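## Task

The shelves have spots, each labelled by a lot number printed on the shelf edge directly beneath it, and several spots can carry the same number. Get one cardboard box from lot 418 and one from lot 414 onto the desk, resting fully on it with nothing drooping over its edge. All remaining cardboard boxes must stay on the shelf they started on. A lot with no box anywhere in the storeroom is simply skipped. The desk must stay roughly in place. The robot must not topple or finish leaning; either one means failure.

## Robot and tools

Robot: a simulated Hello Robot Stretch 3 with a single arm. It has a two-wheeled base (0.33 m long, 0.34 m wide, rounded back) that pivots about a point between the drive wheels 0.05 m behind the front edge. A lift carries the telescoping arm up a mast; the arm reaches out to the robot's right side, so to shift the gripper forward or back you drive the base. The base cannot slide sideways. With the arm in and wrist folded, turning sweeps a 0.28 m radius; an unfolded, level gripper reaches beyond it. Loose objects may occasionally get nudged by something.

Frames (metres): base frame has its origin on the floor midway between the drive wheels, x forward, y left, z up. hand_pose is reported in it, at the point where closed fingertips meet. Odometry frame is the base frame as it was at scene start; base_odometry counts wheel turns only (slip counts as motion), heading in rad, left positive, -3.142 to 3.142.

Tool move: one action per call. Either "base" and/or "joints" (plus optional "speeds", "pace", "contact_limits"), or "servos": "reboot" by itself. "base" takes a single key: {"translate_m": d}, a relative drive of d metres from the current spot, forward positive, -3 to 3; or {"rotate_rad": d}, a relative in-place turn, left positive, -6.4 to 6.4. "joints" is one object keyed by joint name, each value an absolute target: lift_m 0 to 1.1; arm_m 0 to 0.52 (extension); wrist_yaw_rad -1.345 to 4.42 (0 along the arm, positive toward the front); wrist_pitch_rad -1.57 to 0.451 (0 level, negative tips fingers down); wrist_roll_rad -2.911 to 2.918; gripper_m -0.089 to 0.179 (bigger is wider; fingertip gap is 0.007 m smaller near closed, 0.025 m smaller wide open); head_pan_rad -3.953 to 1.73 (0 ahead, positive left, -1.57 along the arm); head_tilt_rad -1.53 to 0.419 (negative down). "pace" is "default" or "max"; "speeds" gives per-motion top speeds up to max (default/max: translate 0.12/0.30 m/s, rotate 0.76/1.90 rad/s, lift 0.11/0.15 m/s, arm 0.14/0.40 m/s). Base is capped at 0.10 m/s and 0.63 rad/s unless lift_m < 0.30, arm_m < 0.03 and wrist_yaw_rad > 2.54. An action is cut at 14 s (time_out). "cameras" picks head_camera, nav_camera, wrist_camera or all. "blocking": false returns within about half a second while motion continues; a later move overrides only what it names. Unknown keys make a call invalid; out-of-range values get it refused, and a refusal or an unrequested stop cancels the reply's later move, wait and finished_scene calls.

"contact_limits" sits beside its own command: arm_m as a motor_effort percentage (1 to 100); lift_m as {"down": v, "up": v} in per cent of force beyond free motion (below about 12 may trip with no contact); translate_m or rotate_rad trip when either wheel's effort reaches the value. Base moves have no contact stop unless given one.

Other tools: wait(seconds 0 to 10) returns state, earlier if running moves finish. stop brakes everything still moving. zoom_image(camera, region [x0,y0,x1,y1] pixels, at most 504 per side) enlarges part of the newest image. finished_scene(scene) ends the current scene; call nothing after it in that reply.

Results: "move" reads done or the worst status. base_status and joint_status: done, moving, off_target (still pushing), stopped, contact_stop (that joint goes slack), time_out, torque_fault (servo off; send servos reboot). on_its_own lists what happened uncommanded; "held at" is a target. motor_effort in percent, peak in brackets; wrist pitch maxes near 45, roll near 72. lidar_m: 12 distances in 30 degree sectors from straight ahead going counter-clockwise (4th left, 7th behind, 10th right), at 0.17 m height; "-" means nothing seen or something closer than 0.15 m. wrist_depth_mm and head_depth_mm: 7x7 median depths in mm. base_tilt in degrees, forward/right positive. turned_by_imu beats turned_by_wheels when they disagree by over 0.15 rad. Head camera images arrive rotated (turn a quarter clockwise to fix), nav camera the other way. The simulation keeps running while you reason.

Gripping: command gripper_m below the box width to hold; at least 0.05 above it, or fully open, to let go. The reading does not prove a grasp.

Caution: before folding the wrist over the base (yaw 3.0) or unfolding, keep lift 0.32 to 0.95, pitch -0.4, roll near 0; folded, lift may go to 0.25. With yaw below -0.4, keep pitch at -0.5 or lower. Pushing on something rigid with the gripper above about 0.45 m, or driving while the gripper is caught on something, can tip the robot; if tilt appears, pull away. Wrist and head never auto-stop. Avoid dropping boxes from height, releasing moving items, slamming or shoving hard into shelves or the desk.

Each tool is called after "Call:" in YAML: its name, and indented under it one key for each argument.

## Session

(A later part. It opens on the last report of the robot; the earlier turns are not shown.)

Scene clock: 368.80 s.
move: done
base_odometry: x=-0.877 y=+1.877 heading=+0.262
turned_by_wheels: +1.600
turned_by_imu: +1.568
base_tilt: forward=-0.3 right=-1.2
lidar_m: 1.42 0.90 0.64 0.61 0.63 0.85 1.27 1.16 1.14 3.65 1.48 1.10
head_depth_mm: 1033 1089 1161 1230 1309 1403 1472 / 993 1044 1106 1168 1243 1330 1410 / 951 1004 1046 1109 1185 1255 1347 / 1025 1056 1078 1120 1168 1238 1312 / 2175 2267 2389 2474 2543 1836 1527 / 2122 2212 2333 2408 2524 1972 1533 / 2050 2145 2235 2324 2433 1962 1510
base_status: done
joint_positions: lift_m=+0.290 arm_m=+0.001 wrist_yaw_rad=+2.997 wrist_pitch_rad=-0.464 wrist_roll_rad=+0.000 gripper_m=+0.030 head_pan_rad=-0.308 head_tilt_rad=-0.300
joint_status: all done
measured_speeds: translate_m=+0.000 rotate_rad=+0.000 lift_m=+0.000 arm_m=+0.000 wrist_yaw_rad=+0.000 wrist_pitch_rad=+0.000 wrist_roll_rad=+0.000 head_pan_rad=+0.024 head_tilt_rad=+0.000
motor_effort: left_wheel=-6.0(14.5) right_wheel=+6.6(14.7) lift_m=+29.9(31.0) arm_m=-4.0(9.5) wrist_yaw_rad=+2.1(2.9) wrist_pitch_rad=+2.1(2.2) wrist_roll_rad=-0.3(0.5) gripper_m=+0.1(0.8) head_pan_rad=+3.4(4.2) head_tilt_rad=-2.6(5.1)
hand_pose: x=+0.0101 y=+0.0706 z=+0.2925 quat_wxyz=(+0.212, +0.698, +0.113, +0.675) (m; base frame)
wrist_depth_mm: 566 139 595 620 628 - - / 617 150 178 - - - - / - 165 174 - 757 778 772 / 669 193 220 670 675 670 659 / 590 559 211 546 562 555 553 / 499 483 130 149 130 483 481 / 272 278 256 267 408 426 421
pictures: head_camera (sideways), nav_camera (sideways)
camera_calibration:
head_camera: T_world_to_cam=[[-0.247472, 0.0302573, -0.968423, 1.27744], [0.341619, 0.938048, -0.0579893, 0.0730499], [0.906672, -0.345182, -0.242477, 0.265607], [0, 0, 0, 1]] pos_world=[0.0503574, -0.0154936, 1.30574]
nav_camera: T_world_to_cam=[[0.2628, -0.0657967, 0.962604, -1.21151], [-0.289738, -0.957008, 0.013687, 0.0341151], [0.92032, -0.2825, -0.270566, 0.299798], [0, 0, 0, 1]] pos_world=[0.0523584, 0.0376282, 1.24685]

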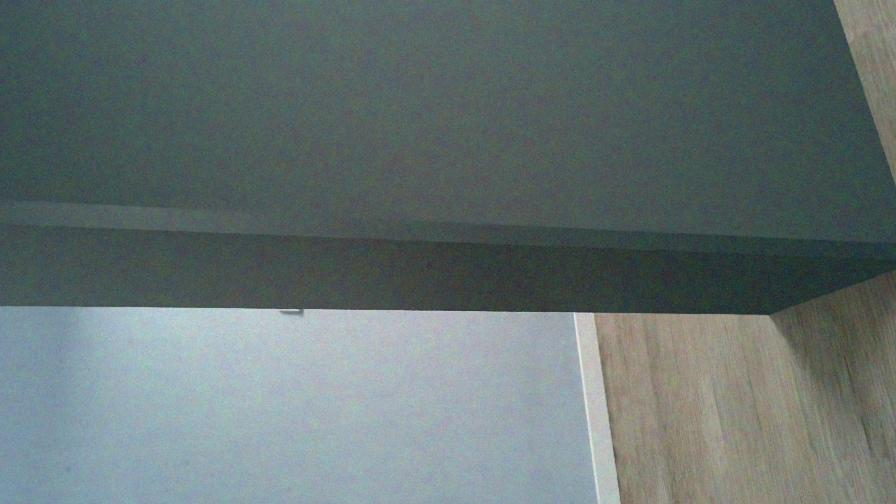

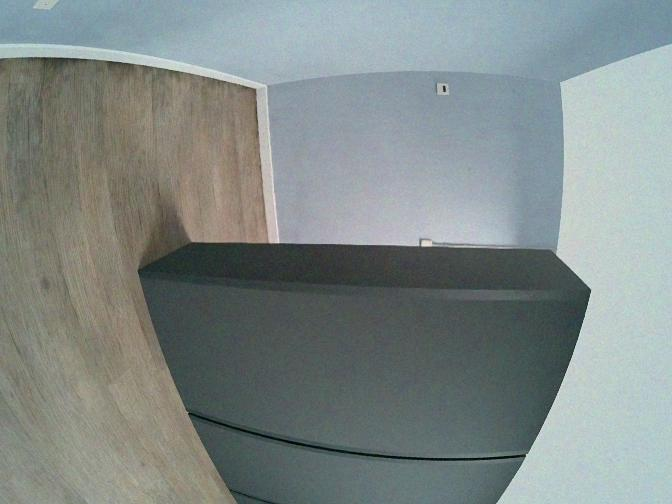

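Call:
move:
  base: {"rotate_rad":0.08}

Call:
move:
  base: {"translate_m":1.9}
  pace: "max"

Call:
move:
  base: {"rotate_rad":-1.68}
  joints: {"head_pan_rad":-1.0,"head_tilt_rad":-0.4}
  pace: "max"
  cameras: ["nav_camera","head_camera"]

Scene clock: 390.03 s.
move: done
base_odometry: x=-0.877 y=+1.877 heading=+0.342
turned_by_wheels: +0.080
turned_by_imu: +0.078
base_tilt: forward=-0.2 right=-1.2
lidar_m: 2.02 0.84 0.63 0.61 0.65 0.92 1.27 1.14 1.71 3.33 1.37 1.09
head_depth_mm: 971 1030 1085 1144 1222 1300 1383 / 941 991 1045 1103 1180 1248 1334 / 989 1004 1041 1090 1138 1212 1274 / 2169 2300 1464 1472 1516 1558 1451 / 2157 2283 2363 2464 2590 1987 1520 / 2088 2176 2288 2410 2538 1983 1522 / 2043 2155 2234 2322 2446 1973 1514
base_status: done
joint_positions: lift_m=+0.290 arm_m=+0.001 wrist_yaw_rad=+2.997 wrist_pitch_rad=-0.464 wrist_roll_rad=+0.000 gripper_m=+0.030 head_pan_rad=-0.300 head_tilt_rad=-0.300
joint_status: not commanded
measured_speeds: all 0
motor_effort: left_wheel=-9.3(12.5) right_wheel=+9.1(11.6) lift_m=+26.4(27.4) arm_m=-12.7(13.4) wrist_yaw_rad=+1.7(2.7) wrist_pitch_rad=+2.1(2.2) wrist_roll_rad=-0.1(0.4) gripper_m=+0.2(0.9) head_pan_rad=+3.2(4.1) head_tilt_rad=-2.3(2.5)
hand_pose: x=+0.0101 y=+0.0706 z=+0.2925 quat_wxyz=(+0.212, +0.698, +0.113, +0.675) (m; base frame)
wrist_depth_mm: 591 139 605 612 618 619 630 / - 150 172 - - - - / - 164 174 - 751 - 772 / 699 194 220 677 667 663 654 / 579 567 212 553 558 556 560 / 499 485 130 149 130 483 481 / 272 276 257 267 411 428 422
pictures: none

Scene clock: 397.80 s.
move: done
base_odometry: x=+0.913 y=+2.514 heading=+0.342
turned_by_wheels: +0.000
turned_by_imu: +0.002
base_tilt: forward=-0.4 right=-1.1
lidar_m: 0.59 0.63 0.53 0.52 0.55 0.78 2.53 0.67 0.64 1.96 0.80 0.61
head_depth_mm: 551 582 613 650 692 738 792 / 536 562 595 628 667 710 757 / 519 545 574 608 642 682 729 / 505 529 557 587 621 658 699 / 492 514 539 567 599 634 672 / 478 500 525 551 580 612 652 / 466 487 510 535 562 591 626
base_status: done
joint_positions: lift_m=+0.290 arm_m=+0.001 wrist_yaw_rad=+2.997 wrist_pitch_rad=-0.464 wrist_roll_rad=+0.000 gripper_m=+0.030 head_pan_rad=-0.300 head_tilt_rad=-0.300
joint_status: not commanded
measured_speeds: all 0
motor_effort: left_wheel=+1.3(10.9) right_wheel=+4.9(16.5) lift_m=+24.8(26.5) arm_m=-10.4(13.3) wrist_yaw_rad=+2.1(3.2) wrist_pitch_rad=+2.1(2.3) wrist_roll_rad=-0.3(0.5) gripper_m=+0.2(1.0) head_pan_rad=+2.8(4.0) head_tilt_rad=-0.9(2.6)
hand_pose: x=+0.0101 y=+0.0706 z=+0.2925 quat_wxyz=(+0.212, +0.698, +0.113, +0.675) (m; base frame)
wrist_depth_mm: 510 139 518 529 530 541 547 / 557 150 557 580 582 594 600 / 616 166 196 620 623 629 639 / 660 190 198 648 646 662 654 / 580 558 212 547 564 564 559 / 500 486 130 148 130 484 481 / 273 278 257 267 410 429 420
pictures: none

Scene clock: 400.00 s.
move: done
base_odometry: x=+0.913 y=+2.514 heading=-1.338
turned_by_wheels: -1.680
turned_by_imu: -1.648
base_tilt: forward=-0.4 right=-1.3
lidar_m: 1.43 0.88 0.63 0.60 0.61 0.55 0.52 0.54 0.71 1.78 0.73 0.65
head_depth_mm: 2624 2781 2920 3082 2484 1802 1431 / 2750 2902 3010 3190 2441 1802 1410 / 2915 3029 3160 3369 2420 1783 1413 / 811 872 2878 3025 2181 1707 1365 / 692 738 787 847 913 993 1087 / 605 636 673 714 763 819 882 / 534 560 589 619 663 723 792
base_status: done
joint_positions: lift_m=+0.290 arm_m=+0.001 wrist_yaw_rad=+2.997 wrist_pitch_rad=-0.464 wrist_roll_rad=+0.000 gripper_m=+0.030 head_pan_rad=-1.003 head_tilt_rad=-0.401
joint_status: all done
measured_speeds: all 0
motor_effort: left_wheel=+6.3(15.3) right_wheel=-9.3(14.0) lift_m=+24.7(25.0) arm_m=-12.3(13.2) wrist_yaw_rad=+2.3(3.1) wrist_pitch_rad=+2.1(2.2) wrist_roll_rad=+0.0(0.4) gripper_m=+0.6(1.0) head_pan_rad=+3.3(5.2) head_tilt_rad=-3.2(8.5)
hand_pose: x=+0.0101 y=+0.0706 z=+0.2925 quat_wxyz=(+0.212, +0.698, +0.113, +0.675) (m; base frame)
wrist_depth_mm: 534 139 - - - - - / - 150 160 - - - - / - 165 175 - 751 748 777 / 657 191 217 680 661 653 666 / 581 557 211 547 561 558 554 / 496 484 130 148 130 487 482 / 271 278 256 267 406 425 420
pictures: head_camera (sideways), nav_camera (sideways)
camera_calibration:
head_camera: T_world_to_cam=[[-0.222239, 0.262568, -0.938972, 1.23879], [0.859889, 0.506724, -0.0618244, 0.0748558], [0.459566, -0.821151, -0.338394, 0.393167], [0, 0, 0, 1]] pos_world=[0.0302534, -0.0403486, 1.30086]
nav_camera: T_world_to_cam=[[0.210799, -0.299053, 0.930662, -1.16944], [-0.834733, -0.550521, 0.0121698, 0.0394039], [0.508709, -0.779419, -0.365678, 0.426096], [0, 0, 0, 1]] pos_world=[0.0626488, 0.00407665, 1.24369]

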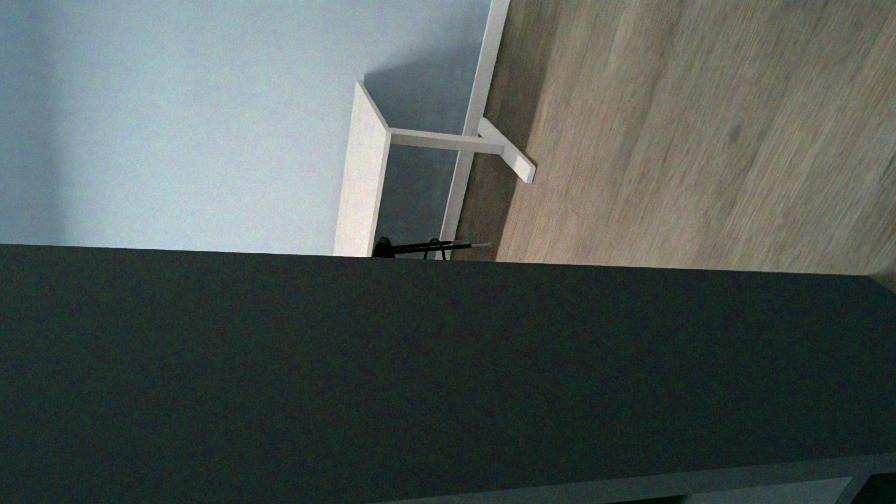

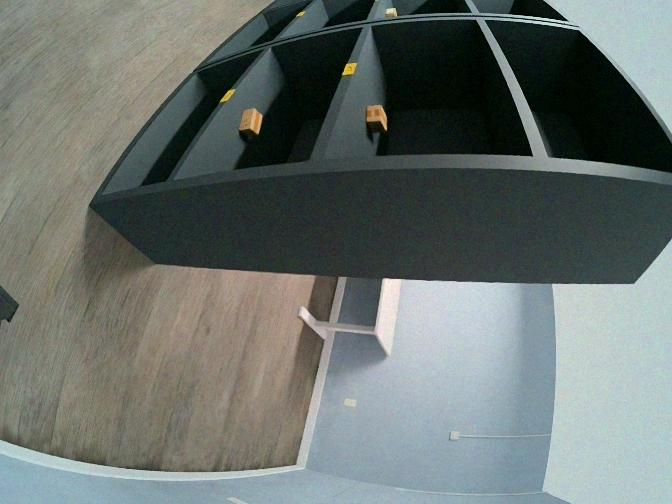

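Call:
move:
  base: {"translate_m":0.75}
  joints: {"head_pan_rad":-1.57,"head_tilt_rad":-0.4}
  pace: "max"
  cameras: ["nav_camera","head_camera"]

Call:
zoom_image:
  camera: "nav_camera"
  region: [180, 250, 430, 500]

Call:
zoom_image:
  camera: "nav_camera"
  region: [180, 0, 430, 250]

Call:
move:
  joints: {"head_pan_rad":-0.9,"head_tilt_rad":-0.4}
  cameras: ["head_camera"]

Call:
move:
  joints: {"head_pan_rad":0.8,"head_tilt_rad":-0.4}
  cameras: ["nav_camera"]

Scene clock: 416.97 s.
move: done
base_odometry: x=+1.086 y=+1.784 heading=-1.338
turned_by_wheels: +0.000
turned_by_imu: +0.001
base_tilt: forward=-0.3 right=-1.1
lidar_m: 1.61 0.92 0.65 0.62 0.64 0.85 1.27 1.30 0.44 0.71 0.86 0.73
head_depth_mm: 437 535 527 522 518 457 510 / 444 726 737 729 597 454 704 / 451 738 789 832 590 451 836 / 459 733 786 825 587 448 833 / 469 728 780 821 581 444 831 / 478 724 772 813 577 442 827 / 489 719 768 805 550 440 823
base_status: done
joint_positions: lift_m=+0.290 arm_m=+0.001 wrist_yaw_rad=+2.997 wrist_pitch_rad=-0.464 wrist_roll_rad=+0.000 gripper_m=+0.030 head_pan_rad=-1.570 head_tilt_rad=-0.401
joint_status: all done
measured_speeds: all 0
motor_effort: left_wheel=-0.9(13.5) right_wheel=+4.0(14.5) lift_m=+26.4(26.7) arm_m=-10.3(12.0) wrist_yaw_rad=+1.5(3.7) wrist_pitch_rad=+2.1(2.2) wrist_roll_rad=-0.1(0.4) gripper_m=+0.1(1.1) head_pan_rad=+3.5(6.4) head_tilt_rad=-0.1(2.8)
hand_pose: x=+0.0101 y=+0.0706 z=+0.2925 quat_wxyz=(+0.212, +0.698, +0.113, +0.675) (m; base frame)
wrist_depth_mm: - 139 - - - - - / - 150 160 - - - - / - 165 174 - 757 767 768 / 670 193 220 672 663 670 654 / 583 554 213 544 555 561 559 / 503 483 130 150 130 484 478 / 272 278 257 269 408 425 425
pictures: head_camera (sideways), nav_camera (sideways)
camera_calibration:
head_camera: T_world_to_cam=[[-0.046446, 0.340836, -0.938975, 1.2377], [0.997497, -0.0343498, -0.0618093, 0.0739643], [-0.0533204, -0.939495, -0.338387, 0.39635], [0, 0, 0, 1]] pos_world=[0.00484055, -0.0469421, 1.30086]
nav_camera: T_world_to_cam=[[0.0172265, -0.36545, 0.930671, -1.16829], [-0.999795, -0.0161609, 0.01216, 0.040487], [0.0105966, -0.930691, -0.365654, 0.429059], [0, 0, 0, 1]] pos_world=[0.0560577, -0.0269758, 1.24369]

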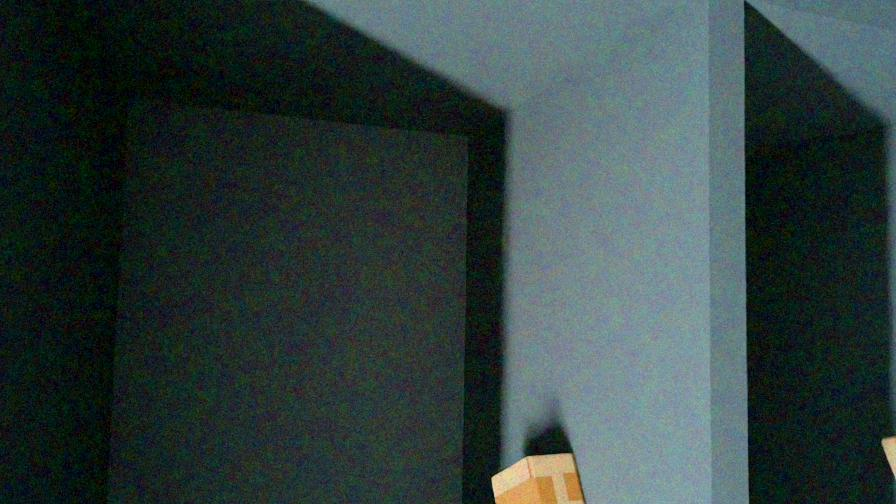

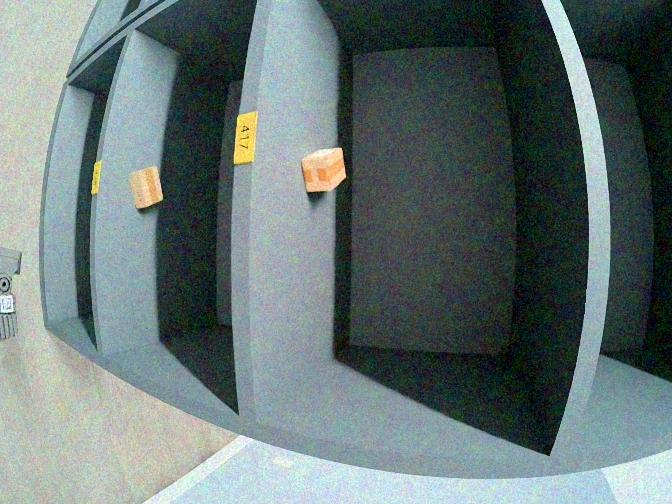

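Scaled by 2.016 from the camera's 672x504 image, which has a finer 792x594 frame.

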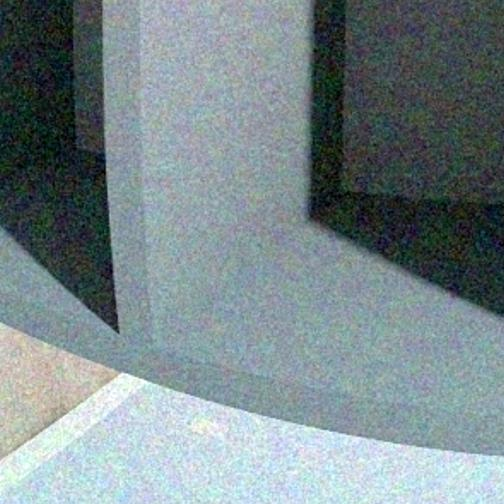

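Scaled by 2.016 from the camera's 672x504 image, which has a finer 792x594 frame.

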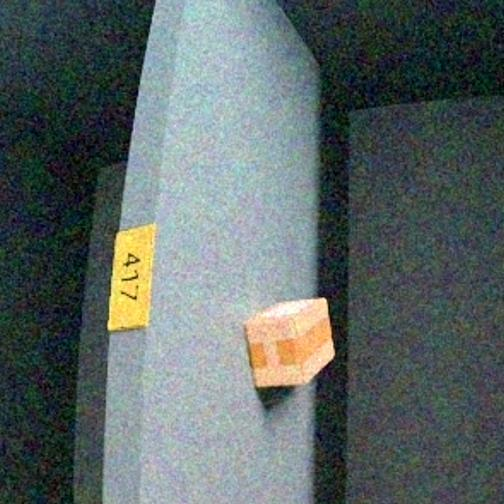

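Scene clock: 417.90 s.
move: done
base_odometry: x=+1.086 y=+1.784 heading=-1.338
turned_by_wheels: +0.000
turned_by_imu: +0.000
base_tilt: forward=-0.2 right=-1.2
lidar_m: 1.61 0.92 0.65 0.62 0.64 0.85 1.26 1.30 0.44 0.71 0.86 0.73
head_depth_mm: 439 745 780 813 566 439 822 / 445 793 835 869 567 457 842 / 452 854 903 917 591 489 839 / 461 892 957 919 585 1011 837 / 470 801 856 856 612 1012 830 / 479 710 751 774 679 922 828 / 555 642 674 712 746 822 884
base_status: not commanded
joint_positions: lift_m=+0.290 arm_m=+0.001 wrist_yaw_rad=+2.997 wrist_pitch_rad=-0.464 wrist_roll_rad=+0.000 gripper_m=+0.030 head_pan_rad=-0.880 head_tilt_rad=-0.401
joint_status: all done
measured_speeds: all 0
motor_effort: left_wheel=-0.8(1.1) right_wheel=+4.0(5.0) lift_m=+26.0(26.5) arm_m=-10.0(10.6) wrist_yaw_rad=+2.0(3.1) wrist_pitch_rad=+2.1(2.2) wrist_roll_rad=-0.2(0.3) gripper_m=+0.1(0.8) head_pan_rad=-0.2(5.4) head_tilt_rad=+0.8(3.3)
hand_pose: x=+0.0101 y=+0.0706 z=+0.2925 quat_wxyz=(+0.212, +0.698, +0.113, +0.675) (m; base frame)
wrist_depth_mm: - 139 - - - - - / - 150 159 - - - - / - 165 174 - 748 779 784 / 672 194 220 680 670 660 655 / 589 560 212 550 564 556 553 / 500 486 130 149 130 482 478 / 271 277 256 269 408 427 421
pictures: head_camera (sideways)
camera_calibration:
head_camera: T_world_to_cam=[[-0.252856, 0.233227, -0.938972, 1.23897], [0.790984, 0.608706, -0.0618102, 0.0753077], [0.557142, -0.758342, -0.338394, 0.392588], [0, 0, 0, 1]] pos_world=[0.0349853, -0.0370855, 1.30086]

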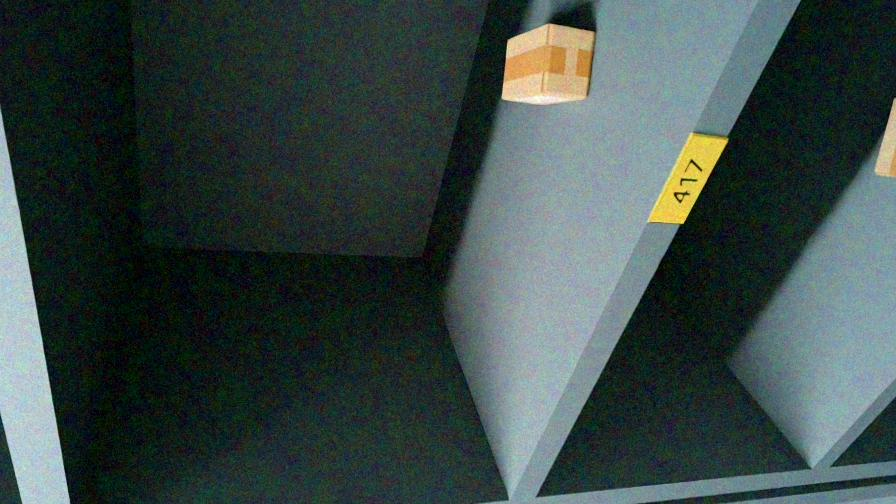

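Scene clock: 420.23 s.
move: done
base_odometry: x=+1.086 y=+1.784 heading=-1.338
turned_by_wheels: +0.000
turned_by_imu: +0.000
base_tilt: forward=-0.4 right=-1.3
lidar_m: 1.61 0.92 0.65 0.62 0.64 0.85 1.27 1.30 0.44 0.71 0.86 0.73
head_depth_mm: 1085 1206 1352 1537 1771 1781 1424 / 945 1029 1139 1257 1418 1621 1415 / 833 902 980 1069 1183 1340 1365 / 745 798 863 932 1020 1122 1234 / 674 717 768 821 891 967 1056 / 617 650 692 738 789 853 919 / 566 597 630 669 712 762 817
base_status: not commanded
joint_positions: lift_m=+0.290 arm_m=+0.001 wrist_yaw_rad=+2.997 wrist_pitch_rad=-0.464 wrist_roll_rad=+0.000 gripper_m=+0.030 head_pan_rad=+0.808 head_tilt_rad=-0.401
joint_status: all done
measured_speeds: translate_m=+0.000 rotate_rad=+0.000 lift_m=+0.000 arm_m=+0.000 wrist_yaw_rad=+0.000 wrist_pitch_rad=+0.000 wrist_roll_rad=+0.000 head_pan_rad=-0.024 head_tilt_rad=+0.000
motor_effort: left_wheel=-1.0(1.3) right_wheel=+5.0(5.1) lift_m=+26.5(27.0) arm_m=-8.7(10.2) wrist_yaw_rad=+1.9(2.6) wrist_pitch_rad=+2.1(2.2) wrist_roll_rad=-0.3(0.3) gripper_m=+0.0(0.8) head_pan_rad=-2.5(5.7) head_tilt_rad=+1.2(4.7)
hand_pose: x=+0.0101 y=+0.0706 z=+0.2925 quat_wxyz=(+0.212, +0.698, +0.113, +0.675) (m; base frame)
wrist_depth_mm: - 139 - - - - - / - 150 159 - - - - / - 165 173 - 751 779 773 / 674 194 219 679 672 662 662 / 576 563 212 549 561 560 553 / 499 485 129 149 130 485 482 / 271 277 257 266 408 426 425
pictures: nav_camera (sideways)
camera_calibration:
nav_camera: T_world_to_cam=[[0.240128, 0.276049, 0.930664, -1.16965], [0.73369, -0.679374, 0.0122071, 0.0297961], [0.635639, 0.679888, -0.365671, 0.425241], [0, 0, 0, 1]] pos_world=[-0.0112947, 0.0540071, 1.24369]

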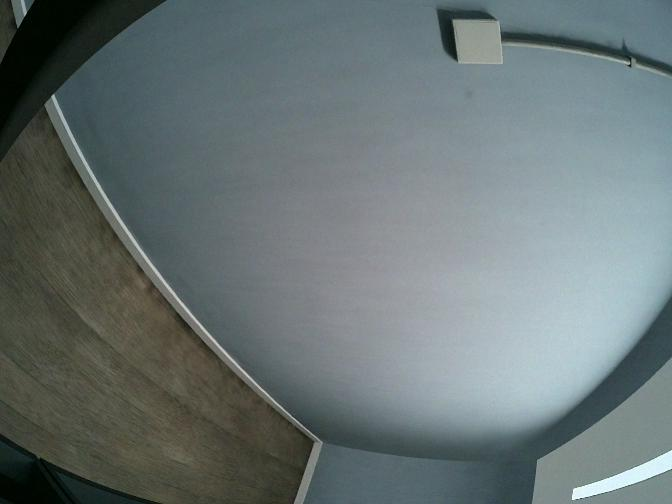

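Call:
move:
  joints: {"head_pan_rad":-1.57,"head_tilt_rad":-0.8}
  cameras: ["head_camera","nav_camera"]

Call:
zoom_image:
  camera: "nav_camera"
  region: [150, 50, 350, 250]

Call:
move:
  base: {"translate_m":0.85}
  joints: {"head_pan_rad":-1.57,"head_tilt_rad":-0.7}
  pace: "max"
  cameras: ["nav_camera","head_camera"]

Call:
zoom_image:
  camera: "nav_camera"
  region: [100, 50, 350, 250]

Call:
zoom_image:
  camera: "nav_camera"
  region: [100, 250, 350, 450]

Scene clock: 432.80 s.
move: done
base_odometry: x=+1.086 y=+1.784 heading=-1.338
turned_by_wheels: +0.000
turned_by_imu: +0.000
base_tilt: forward=-0.2 right=-1.2
lidar_m: 1.61 0.92 0.65 0.62 0.64 0.86 1.26 1.30 0.44 0.71 0.86 0.73
head_depth_mm: 527 523 521 489 616 1306 1142 / 679 709 565 486 717 815 1140 / 691 745 560 481 904 820 1086 / 686 740 555 477 897 814 1108 / 687 736 548 474 890 811 1090 / 683 735 544 469 888 806 1079 / 681 732 535 465 883 801 1067
base_status: not commanded
joint_positions: lift_m=+0.290 arm_m=+0.001 wrist_yaw_rad=+2.997 wrist_pitch_rad=-0.464 wrist_roll_rad=+0.000 gripper_m=+0.030 head_pan_rad=-1.578 head_tilt_rad=-0.806
joint_status: all done
measured_speeds: translate_m=+0.000 rotate_rad=+0.000 lift_m=+0.000 arm_m=+0.000 wrist_yaw_rad=+0.000 wrist_pitch_rad=+0.000 wrist_roll_rad=+0.000 head_pan_rad=+0.024 head_tilt_rad=+0.000
motor_effort: left_wheel=-0.9(1.3) right_wheel=+4.4(4.9) lift_m=+27.6(28.1) arm_m=-7.4(8.4) wrist_yaw_rad=+1.7(2.8) wrist_pitch_rad=+2.1(2.2) wrist_roll_rad=+0.0(0.4) gripper_m=+0.4(0.9) head_pan_rad=+3.6(5.7) head_tilt_rad=+2.6(10.3)
hand_pose: x=+0.0101 y=+0.0706 z=+0.2925 quat_wxyz=(+0.212, +0.698, +0.113, +0.675) (m; base frame)
wrist_depth_mm: - 139 - - - - - / - 150 160 - - - - / - 166 174 - 755 773 758 / 669 194 220 668 668 664 650 / 577 562 211 545 561 558 563 / 499 482 130 148 130 483 480 / 272 276 256 267 405 427 424
pictures: head_camera (sideways), nav_camera (sideways)
camera_calibration:
head_camera: T_world_to_cam=[[-0.0411015, 0.683603, -0.728696, 0.963504], [0.997399, -0.0151511, -0.0704709, 0.0852629], [-0.0592147, -0.729697, -0.681202, 0.842354], [0, 0, 0, 1]] pos_world=[0.00444004, -0.0426992, 1.28192]
nav_camera: T_world_to_cam=[[0.0116814, -0.702794, 0.711297, -0.882164], [-0.999921, -0.011576, 0.00498366, 0.0498301], [0.00473152, -0.711299, -0.702874, 0.867876], [0, 0, 0, 1]] pos_world=[0.0560246, -0.00208408, 1.23724]

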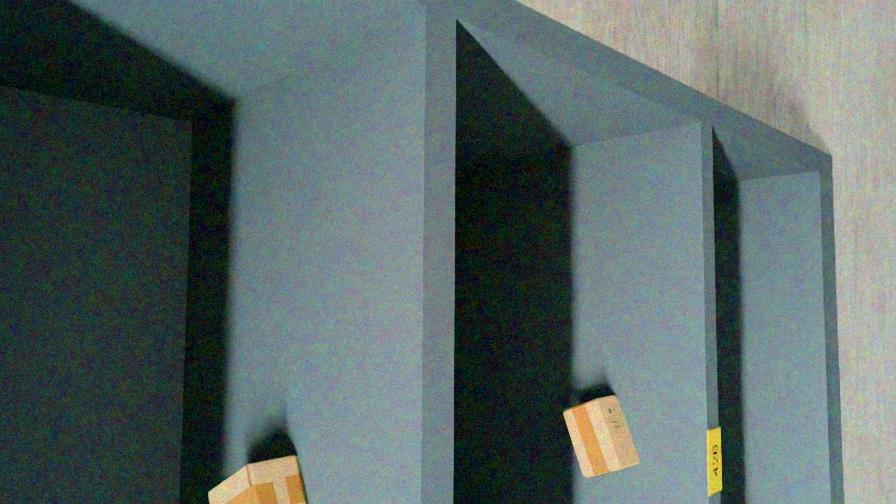

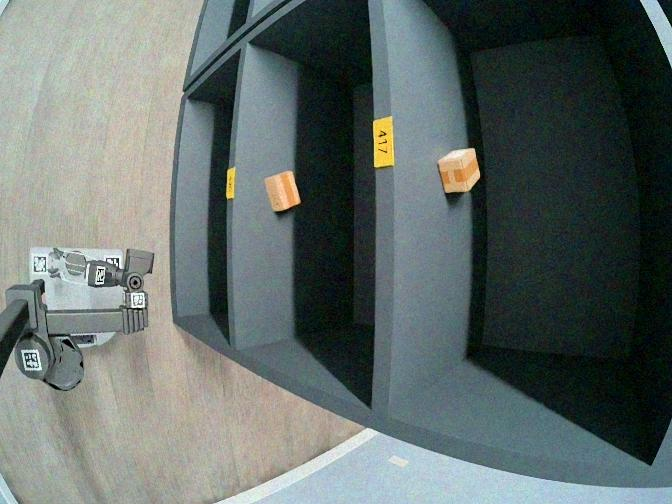

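Scaled by 2.520 from the camera's 672x504 image, which has a finer 792x594 frame.

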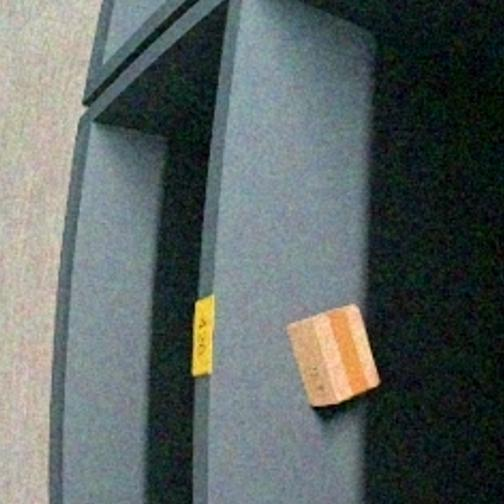

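Scene clock: 436.97 s.
move: done
base_odometry: x=+1.282 y=+0.957 heading=-1.338
turned_by_wheels: +0.000
turned_by_imu: +0.000
base_tilt: forward=-0.2 right=-1.3
lidar_m: 1.69 0.97 0.69 0.66 0.67 0.90 2.10 1.11 0.37 0.40 0.83 0.80
head_depth_mm: 311 311 343 409 481 786 1050 / 436 431 425 421 467 581 745 / 644 704 630 502 606 679 763 / 653 725 687 499 926 812 1038 / 648 725 678 494 917 802 1036 / 645 722 669 489 913 800 731 / 644 720 664 485 909 795 728
base_status: done
joint_positions: lift_m=+0.290 arm_m=+0.001 wrist_yaw_rad=+2.998 wrist_pitch_rad=-0.464 wrist_roll_rad=+0.000 gripper_m=+0.030 head_pan_rad=-1.570 head_tilt_rad=-0.700
joint_status: all done
measured_speeds: all 0
motor_effort: left_wheel=+3.0(15.3) right_wheel=+4.6(12.9) lift_m=+28.2(29.0) arm_m=-5.0(7.5) wrist_yaw_rad=+2.1(3.3) wrist_pitch_rad=+2.2(2.2) wrist_roll_rad=+0.0(0.5) gripper_m=+0.5(1.1) head_pan_rad=+3.4(4.1) head_tilt_rad=+2.1(4.6)
hand_pose: x=+0.0101 y=+0.0706 z=+0.2925 quat_wxyz=(+0.212, +0.698, +0.113, +0.675) (m; base frame)
wrist_depth_mm: - 139 - - - - - / - 150 159 - - - - / - 166 190 759 791 783 763 / 699 194 220 678 677 672 662 / 579 560 212 549 561 558 553 / 499 486 130 150 130 482 479 / 273 278 256 267 409 429 422
pictures: head_camera (sideways), nav_camera (sideways)
camera_calibration:
head_camera: T_world_to_cam=[[-0.0468299, 0.602255, -0.796929, 1.05249], [0.997495, -0.0141453, -0.0693056, 0.0837206], [-0.0530125, -0.798179, -0.600084, 0.736863], [0, 0, 0, 1]] pos_world=[0.00484026, -0.0445377, 1.28675]
nav_camera: T_world_to_cam=[[0.0175572, -0.623396, 0.781709, -0.973991], [-0.999788, -0.0193867, 0.00699469, 0.0471222], [0.0107943, -0.781666, -0.623604, 0.764654], [0, 0, 0, 1]] pos_world=[0.0559587, -0.00856355, 1.23789]

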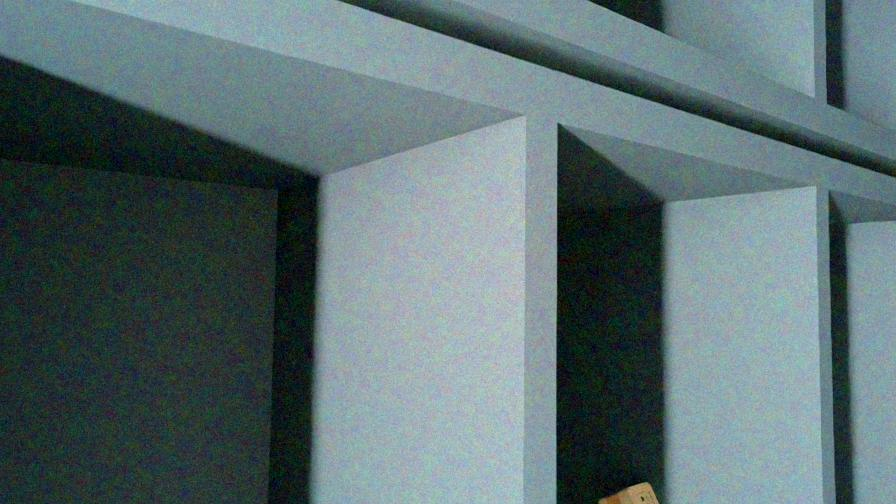

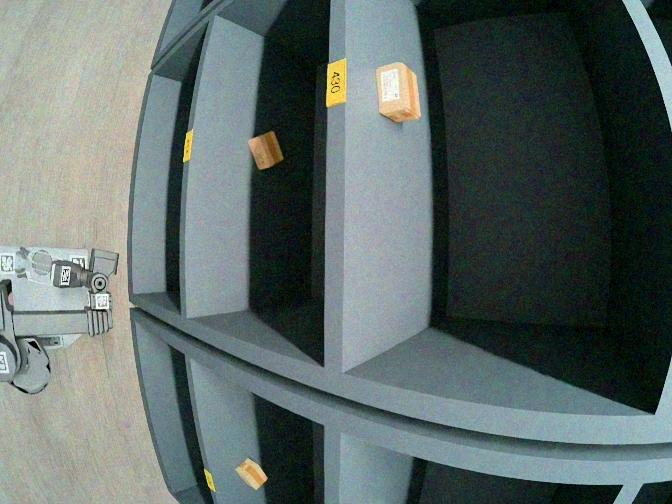

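Scaled by 2.016 from the camera's 672x504 image, which has a finer 792x594 frame.

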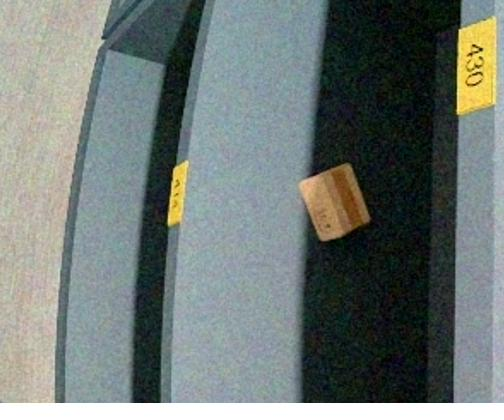

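Scaled by 2.016 from the camera's 672x504 image, which has a finer 792x594 frame.

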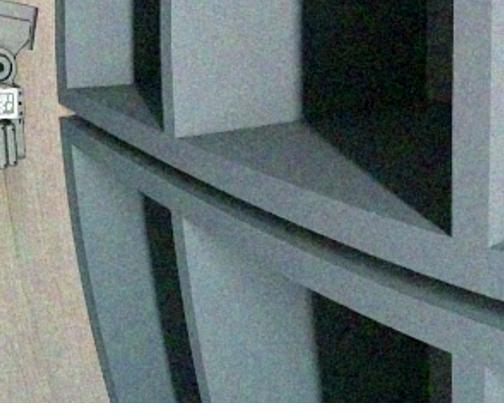

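Call:
zoom_image:
  camera: "nav_camera"
  region: [170, 120, 210, 170]

Call:
zoom_image:
  camera: "nav_camera"
  region: [195, 460, 225, 500]

Call:
move:
  joints: {"head_pan_rad":-1.1,"head_tilt_rad":-0.9}
  cameras: ["head_camera"]

Scaled by 10.080 from the camera's 672x504 image, which has a finer 792x594 frame.

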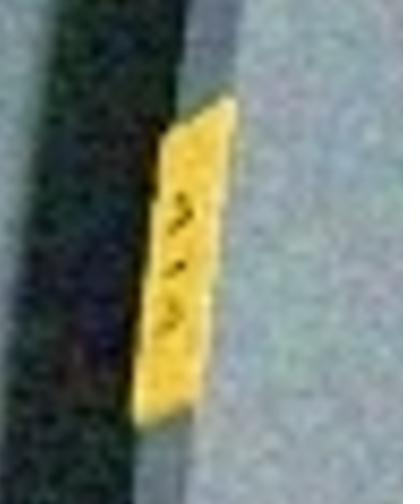

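Scaled by 12.600 from the camera's 672x504 image, which has a finer 792x594 frame.

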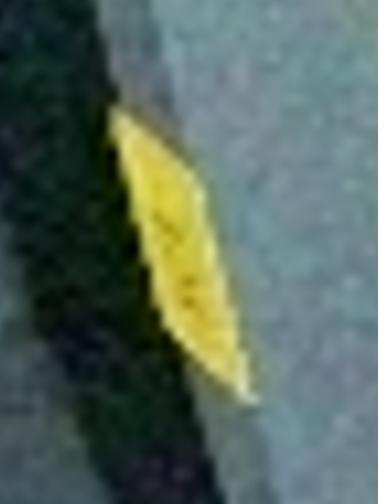

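Scene clock: 446.20 s.
move: done
base_odometry: x=+1.282 y=+0.957 heading=-1.338
turned_by_wheels: +0.000
turned_by_imu: +0.000
base_tilt: forward=-0.4 right=-1.3
lidar_m: 1.69 0.96 0.69 0.66 0.67 0.89 2.10 1.11 0.37 0.40 0.83 0.80
head_depth_mm: 657 636 490 423 858 724 928 / 685 628 484 932 853 769 1058 / 719 621 480 952 846 1117 1097 / 742 612 476 970 837 1150 1099 / 764 537 488 963 855 1194 1097 / 790 538 503 982 889 1197 1088 / 810 590 1025 972 1271 1225 1087
base_status: not commanded
joint_positions: lift_m=+0.290 arm_m=+0.001 wrist_yaw_rad=+2.998 wrist_pitch_rad=-0.464 wrist_roll_rad=+0.000 gripper_m=+0.030 head_pan_rad=-1.085 head_tilt_rad=-0.899
joint_status: all done
measured_speeds: all 0
motor_effort: left_wheel=+3.2(3.5) right_wheel=+4.2(5.5) lift_m=+28.9(29.5) arm_m=-3.8(4.8) wrist_yaw_rad=+1.9(3.1) wrist_pitch_rad=+2.1(2.2) wrist_roll_rad=+0.0(0.3) gripper_m=+0.2(0.7) head_pan_rad=+1.1(4.5) head_tilt_rad=-7.7(9.5)
hand_pose: x=+0.0101 y=+0.0706 z=+0.2925 quat_wxyz=(+0.212, +0.698, +0.113, +0.675) (m; base frame)
wrist_depth_mm: - 139 - - - - - / - 150 160 - - - - / - 165 190 771 792 764 783 / 688 194 219 665 671 664 651 / 584 563 211 550 565 563 555 / 503 483 130 149 130 482 479 / 272 278 257 267 410 426 425
pictures: head_camera (sideways)
camera_calibration:
head_camera: T_world_to_cam=[[-0.390074, 0.640295, -0.661713, 0.878356], [0.882723, 0.464517, -0.0708755, 0.0864493], [0.261996, -0.611757, -0.746399, 0.925234], [0, 0, 0, 1]] pos_world=[0.0239053, -0.0365461, 1.27794]

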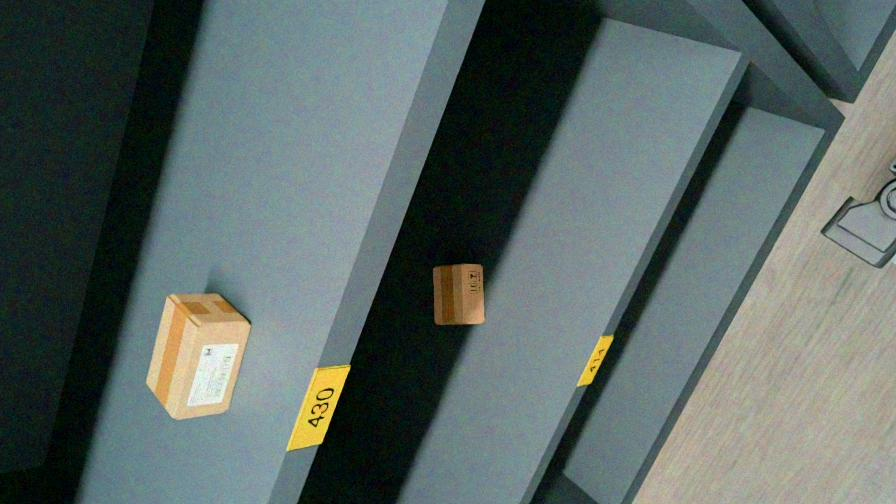

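Call:
zoom_image:
  camera: "head_camera"
  region: [560, 320, 630, 400]

Scaled by 6.300 from the camera's 896x504 image, which has a finer 1280x720 frame.

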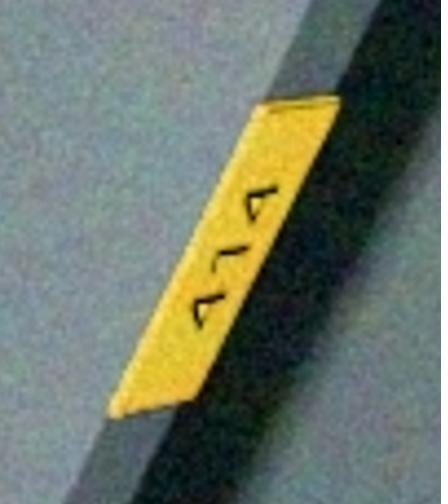

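Call:
move:
  base: {"rotate_rad":0.73}
  pace: "max"

Call:
move:
  base: {"translate_m":0.305}
  pace: "max"

Call:
move:
  base: {"rotate_rad":-0.73}
  joints: {"lift_m":0.64,"head_pan_rad":-1.57,"head_tilt_rad":-0.7}
  pace: "max"

Call:
move:
  joints: {"wrist_yaw_rad":0.49,"wrist_pitch_rad":-0.3,"gripper_m":0.179}
  cameras: ["head_camera","wrist_camera"]

Scene clock: 474.57 s.
move: done
base_odometry: x=+1.282 y=+0.957 heading=-0.608
turned_by_wheels: +0.730
turned_by_imu: +0.716
base_tilt: forward=-0.4 right=-1.1
lidar_m: 0.81 0.66 0.65 0.72 1.13 1.11 0.99 0.37 0.80 0.88 0.80 1.61
head_depth_mm: 756 634 525 1011 858 754 1033 / 722 625 1048 1007 855 1159 1066 / 687 704 970 1003 1300 1208 1107 / 743 843 1007 1212 1378 1249 1100 / 1451 1539 1819 1637 1422 1242 1096 / 1478 1782 1969 1668 1423 1224 1091 / 2170 2417 2012 1660 1412 1221 1084
base_status: done
joint_positions: lift_m=+0.290 arm_m=+0.001 wrist_yaw_rad=+2.998 wrist_pitch_rad=-0.464 wrist_roll_rad=+0.000 gripper_m=+0.030 head_pan_rad=-1.100 head_tilt_rad=-0.900
joint_status: not commanded
measured_speeds: all 0
motor_effort: left_wheel=-6.0(14.7) right_wheel=+8.1(14.3) lift_m=+30.2(30.8) arm_m=-4.9(4.9) wrist_yaw_rad=+2.2(3.2) wrist_pitch_rad=+2.1(2.2) wrist_roll_rad=-0.3(0.5) gripper_m=+0.2(0.9) head_pan_rad=-2.9(3.4) head_tilt_rad=-6.5(7.2)
hand_pose: x=+0.0101 y=+0.0706 z=+0.2925 quat_wxyz=(+0.212, +0.698, +0.113, +0.675) (m; base frame)
wrist_depth_mm: - 139 - - - - 514 / - 150 971 - - - 546 / 856 166 765 822 757 - - / 687 195 220 678 660 659 614 / 584 557 212 554 558 562 552 / 498 482 130 149 130 484 484 / 272 277 256 267 408 426 426
pictures: none

Scene clock: 476.90 s.
move: done
base_odometry: x=+1.532 y=+0.782 heading=-0.609
turned_by_wheels: +0.000
turned_by_imu: +0.000
base_tilt: forward=-0.3 right=-1.3
lidar_m: 0.57 0.47 0.46 0.51 0.80 1.40 0.69 0.65 1.00 0.73 1.52 1.14
head_depth_mm: 893 738 809 943 1293 1185 1100 / 885 1508 1243 1065 1270 1234 1107 / 1038 1523 1268 1597 1413 1249 1106 / 1337 1486 1802 1665 1436 1250 1102 / 2014 2249 1987 1678 1431 1233 1094 / 2062 2342 2035 1680 1419 1238 1088 / 2001 2297 1998 1654 1415 1224 1085
base_status: done
joint_positions: lift_m=+0.290 arm_m=+0.001 wrist_yaw_rad=+2.998 wrist_pitch_rad=-0.464 wrist_roll_rad=+0.000 gripper_m=+0.030 head_pan_rad=-1.100 head_tilt_rad=-0.900
joint_status: not commanded
measured_speeds: all 0
motor_effort: left_wheel=-0.6(11.9) right_wheel=+7.7(14.4) lift_m=+30.6(31.1) arm_m=-10.4(11.0) wrist_yaw_rad=+2.5(3.1) wrist_pitch_rad=+2.0(2.2) wrist_roll_rad=+0.2(0.5) gripper_m=+0.0(0.9) head_pan_rad=-2.5(3.4) head_tilt_rad=-5.6(6.9)
hand_pose: x=+0.0101 y=+0.0706 z=+0.2925 quat_wxyz=(+0.212, +0.698, +0.113, +0.675) (m; base frame)
wrist_depth_mm: - 139 - 535 473 422 378 / - 150 171 - 515 453 399 / 857 166 190 - 541 491 427 / 695 194 219 670 626 518 456 / 583 552 213 552 543 537 481 / 502 482 130 148 130 482 477 / 271 278 257 269 409 428 424
pictures: none

Scene clock: 480.03 s.
move: done
base_odometry: x=+1.532 y=+0.782 heading=-1.338
turned_by_wheels: -0.730
turned_by_imu: -0.718
base_tilt: forward=-0.4 right=-1.2
lidar_m: 2.10 0.69 0.49 0.46 0.48 0.64 1.59 1.40 0.65 0.99 0.73 0.74
head_depth_mm: 813 883 709 825 868 960 1156 / 822 903 705 1125 1000 1113 1155 / 816 899 695 1168 988 1244 1157 / 816 895 687 1155 983 1233 1144 / 811 892 640 1144 971 1225 1138 / 807 884 626 1146 966 1228 1142 / 804 886 661 1131 962 1216 1133
base_status: done
joint_positions: lift_m=+0.640 arm_m=+0.001 wrist_yaw_rad=+2.998 wrist_pitch_rad=-0.464 wrist_roll_rad=+0.000 gripper_m=+0.030 head_pan_rad=-1.571 head_tilt_rad=-0.700
joint_status: all done
measured_speeds: all 0
motor_effort: left_wheel=+5.3(13.5) right_wheel=-10.0(14.2) lift_m=+27.9(33.8) arm_m=-12.0(13.4) wrist_yaw_rad=+2.1(2.7) wrist_pitch_rad=+2.1(2.2) wrist_roll_rad=-0.1(0.5) gripper_m=-0.2(0.8) head_pan_rad=+3.3(4.9) head_tilt_rad=+2.2(6.8)
hand_pose: x=+0.0101 y=+0.0706 z=+0.6425 quat_wxyz=(+0.212, +0.698, +0.113, +0.675) (m; base frame)
wrist_depth_mm: 432 140 460 477 492 516 523 / 468 150 499 519 540 - - / 509 166 192 - - - - / - 186 191 - - - - / - - 211 148 153 - - / - - 130 146 127 865 877 / 785 788 278 787 750 778 767
pictures: none

Scene clock: 482.30 s.
move: done
base_odometry: x=+1.532 y=+0.782 heading=-1.338
turned_by_wheels: +0.000
turned_by_imu: +0.000
base_tilt: forward=-0.4 right=-1.3
lidar_m: 2.10 0.69 0.49 0.46 0.48 0.64 1.59 1.40 0.65 0.99 0.73 0.74
head_depth_mm: 811 883 713 825 868 963 1155 / 820 905 703 1128 993 1113 1154 / 817 900 695 1164 986 1242 1153 / 814 894 686 1161 979 1201 1128 / 810 892 639 1149 974 1228 446 / 807 885 628 1135 966 1215 1122 / 806 887 662 1132 964 1213 1113
base_status: not commanded
joint_positions: lift_m=+0.640 arm_m=+0.001 wrist_yaw_rad=+0.493 wrist_pitch_rad=-0.321 wrist_roll_rad=+0.000 gripper_m=+0.179 head_pan_rad=-1.570 head_tilt_rad=-0.700
joint_status: all done
measured_speeds: all 0
motor_effort: left_wheel=+5.0(5.7) right_wheel=-10.3(10.8) lift_m=+23.3(28.1) arm_m=-10.0(12.3) wrist_yaw_rad=-3.9(6.3) wrist_pitch_rad=+3.5(6.4) wrist_roll_rad=-0.4(0.4) gripper_m=+0.7(86.0) head_pan_rad=+3.2(3.8) head_tilt_rad=+2.3(3.2)
hand_pose: x=+0.0900 y=-0.3530 z=+0.6749 quat_wxyz=(+0.705, +0.280, -0.649, +0.060) (m; base frame)
wrist_depth_mm: - 477 - - - - - / - 501 - - - - - / - 530 - - 534 - - / - 634 509 476 497 492 491 / - 612 - 440 399 397 391 / 123 140 849 - 380 353 327 / 835 861 801 - - - 105
pictures: head_camera (sideways), wrist_camera
camera_calibration:
head_camera: T_world_to_cam=[[-0.0467586, 0.602482, -0.796761, 1.05221], [0.997493, -0.0142505, -0.0693144, 0.0837203], [-0.053115, -0.798005, -0.600306, 0.737097], [0, 0, 0, 1]] pos_world=[0.00484018, -0.0445366, 1.28665]
wrist_camera: T_world_to_cam=[[-0.861468, -0.507332, -0.0220648, -0.0800323], [-0.236974, 0.440061, -0.866135, 0.793792], [0.449128, -0.740919, -0.499323, 0.201111], [0, 0, 0, 1]] pos_world=[0.0288384, -0.240913, 0.786185]

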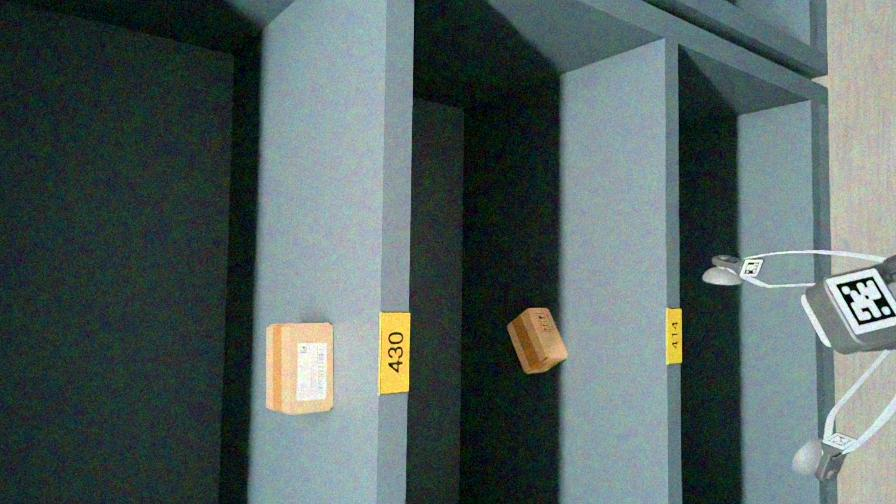

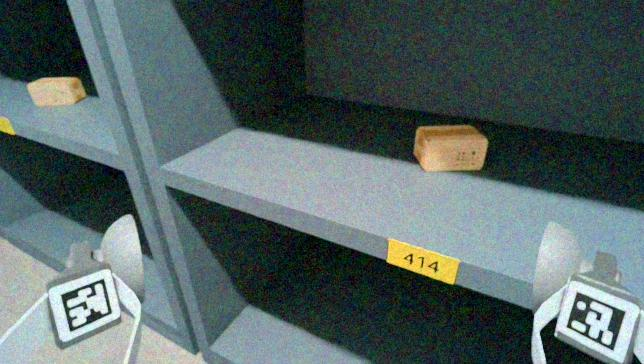

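Call:
move:
  base: {"translate_m":0.01}
  joints: {"lift_m":0.56}

Call:
move:
  joints: {"arm_m":0.3}
  contact_limits: {"arm_m":35}
  cameras: ["head_camera","wrist_camera"]

Scene clock: 494.97 s.
move: done
base_odometry: x=+1.535 y=+0.773 heading=-1.338
turned_by_wheels: +0.000
turned_by_imu: +0.000
base_tilt: forward=-0.5 right=-1.2
lidar_m: 2.10 0.69 0.49 0.46 0.48 0.64 1.60 1.41 0.65 0.99 0.72 0.74
head_depth_mm: 822 887 711 851 893 963 1162 / 819 903 702 1135 998 1142 1147 / 817 894 694 1168 990 1244 1149 / 810 892 686 1160 985 1238 1136 / 809 890 640 1148 972 1229 1138 / 810 886 632 1138 966 1212 1137 / 803 882 661 1130 961 1215 1112
base_status: done
joint_positions: lift_m=+0.560 arm_m=+0.001 wrist_yaw_rad=+0.493 wrist_pitch_rad=-0.320 wrist_roll_rad=+0.000 gripper_m=+0.179 head_pan_rad=-1.570 head_tilt_rad=-0.700
joint_status: all done
measured_speeds: all 0
motor_effort: left_wheel=+6.0(10.2) right_wheel=+5.4(7.1) lift_m=+23.2(25.0) arm_m=-7.6(9.4) wrist_yaw_rad=-3.0(4.8) wrist_pitch_rad=+3.2(3.5) wrist_roll_rad=-0.2(0.3) gripper_m=+0.4(1.2) head_pan_rad=+3.2(3.9) head_tilt_rad=+1.5(2.5)
hand_pose: x=+0.0900 y=-0.3532 z=+0.5952 quat_wxyz=(+0.705, +0.280, -0.649, +0.061) (m; base frame)
wrist_depth_mm: - 474 - - - - - / 787 493 - - - 465 - / - 520 468 463 457 457 453 / - - - 395 360 339 337 / - 608 - - - 313 285 / 123 140 795 - - - - / 756 768 748 - - - 105
pictures: none

Scene clock: 498.40 s.
move: done
base_odometry: x=+1.535 y=+0.773 heading=-1.338
turned_by_wheels: +0.000
turned_by_imu: +0.000
base_tilt: forward=-0.3 right=-1.3
lidar_m: 2.10 0.69 0.49 0.46 0.48 0.64 1.59 1.41 0.65 0.99 0.72 0.74
head_depth_mm: 822 884 709 853 892 958 1162 / 819 904 701 1139 998 1069 1113 / 815 900 693 1170 985 608 1114 / 813 893 685 1163 954 1201 1148 / 812 891 639 1148 971 1224 1142 / 810 886 631 1144 970 1217 1136 / 804 886 660 1133 962 1214 1130
base_status: not commanded
joint_positions: lift_m=+0.560 arm_m=+0.300 wrist_yaw_rad=+0.493 wrist_pitch_rad=-0.320 wrist_roll_rad=+0.000 gripper_m=+0.179 head_pan_rad=-1.570 head_tilt_rad=-0.700
joint_status: all done
measured_speeds: all 0
motor_effort: left_wheel=+6.1(6.8) right_wheel=+5.6(6.5) lift_m=+29.2(29.2) arm_m=+13.8(14.8) wrist_yaw_rad=-3.5(4.5) wrist_pitch_rad=+3.2(3.4) wrist_roll_rad=-0.3(0.5) gripper_m=+0.9(1.1) head_pan_rad=+3.5(3.8) head_tilt_rad=+2.0(3.0)
contact_limits: arm_m 35 (drawing in: default 31, maximum 55; extending or still: default 40, maximum 69)
hand_pose: x=+0.0900 y=-0.6526 z=+0.5952 quat_wxyz=(+0.705, +0.280, -0.649, +0.061) (m; base frame)
wrist_depth_mm: 387 467 - - - - - / 395 471 - - - - - / 406 467 464 460 425 415 - / 351 347 341 309 245 337 332 / 287 263 273 260 254 269 278 / - 144 226 226 224 223 222 / 184 193 193 193 192 191 105
pictures: head_camera (sideways), wrist_camera
camera_calibration:
head_camera: T_world_to_cam=[[-0.0468185, 0.602479, -0.796761, 1.05221], [0.997496, -0.014134, -0.0693015, 0.0837088], [-0.0530141, -0.79801, -0.600308, 0.7371], [0, 0, 0, 1]] pos_world=[0.00484029, -0.0445365, 1.28665]
wrist_camera: T_world_to_cam=[[-0.861598, -0.507114, -0.0220157, -0.233687], [-0.236325, 0.439151, -0.866774, 0.856345], [0.449221, -0.741607, -0.498216, -0.0616771], [0, 0, 0, 1]] pos_world=[0.0287379, -0.540311, 0.706384]

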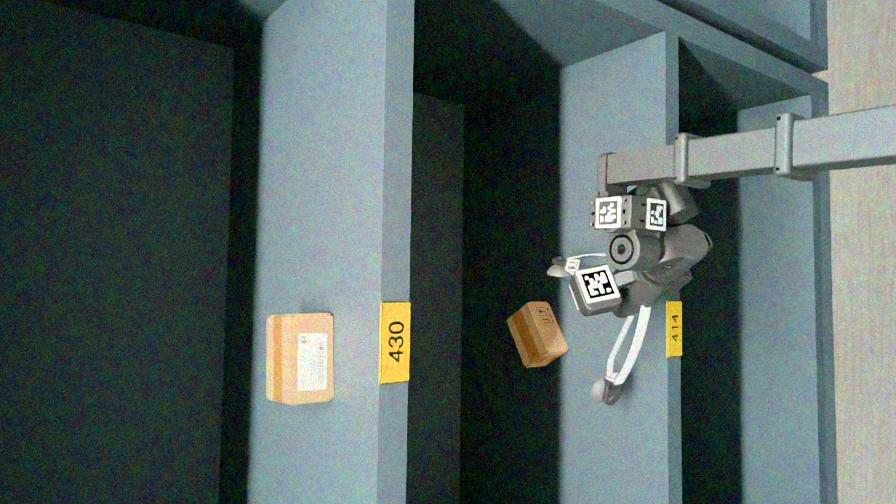

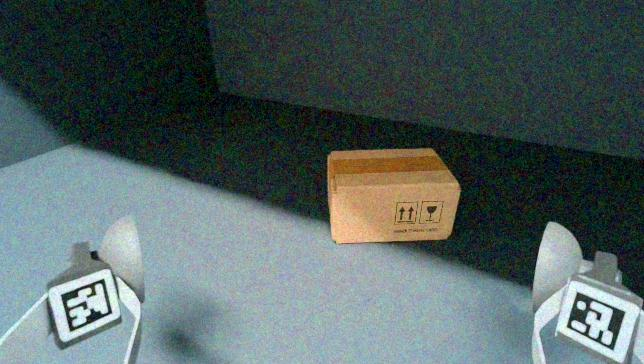

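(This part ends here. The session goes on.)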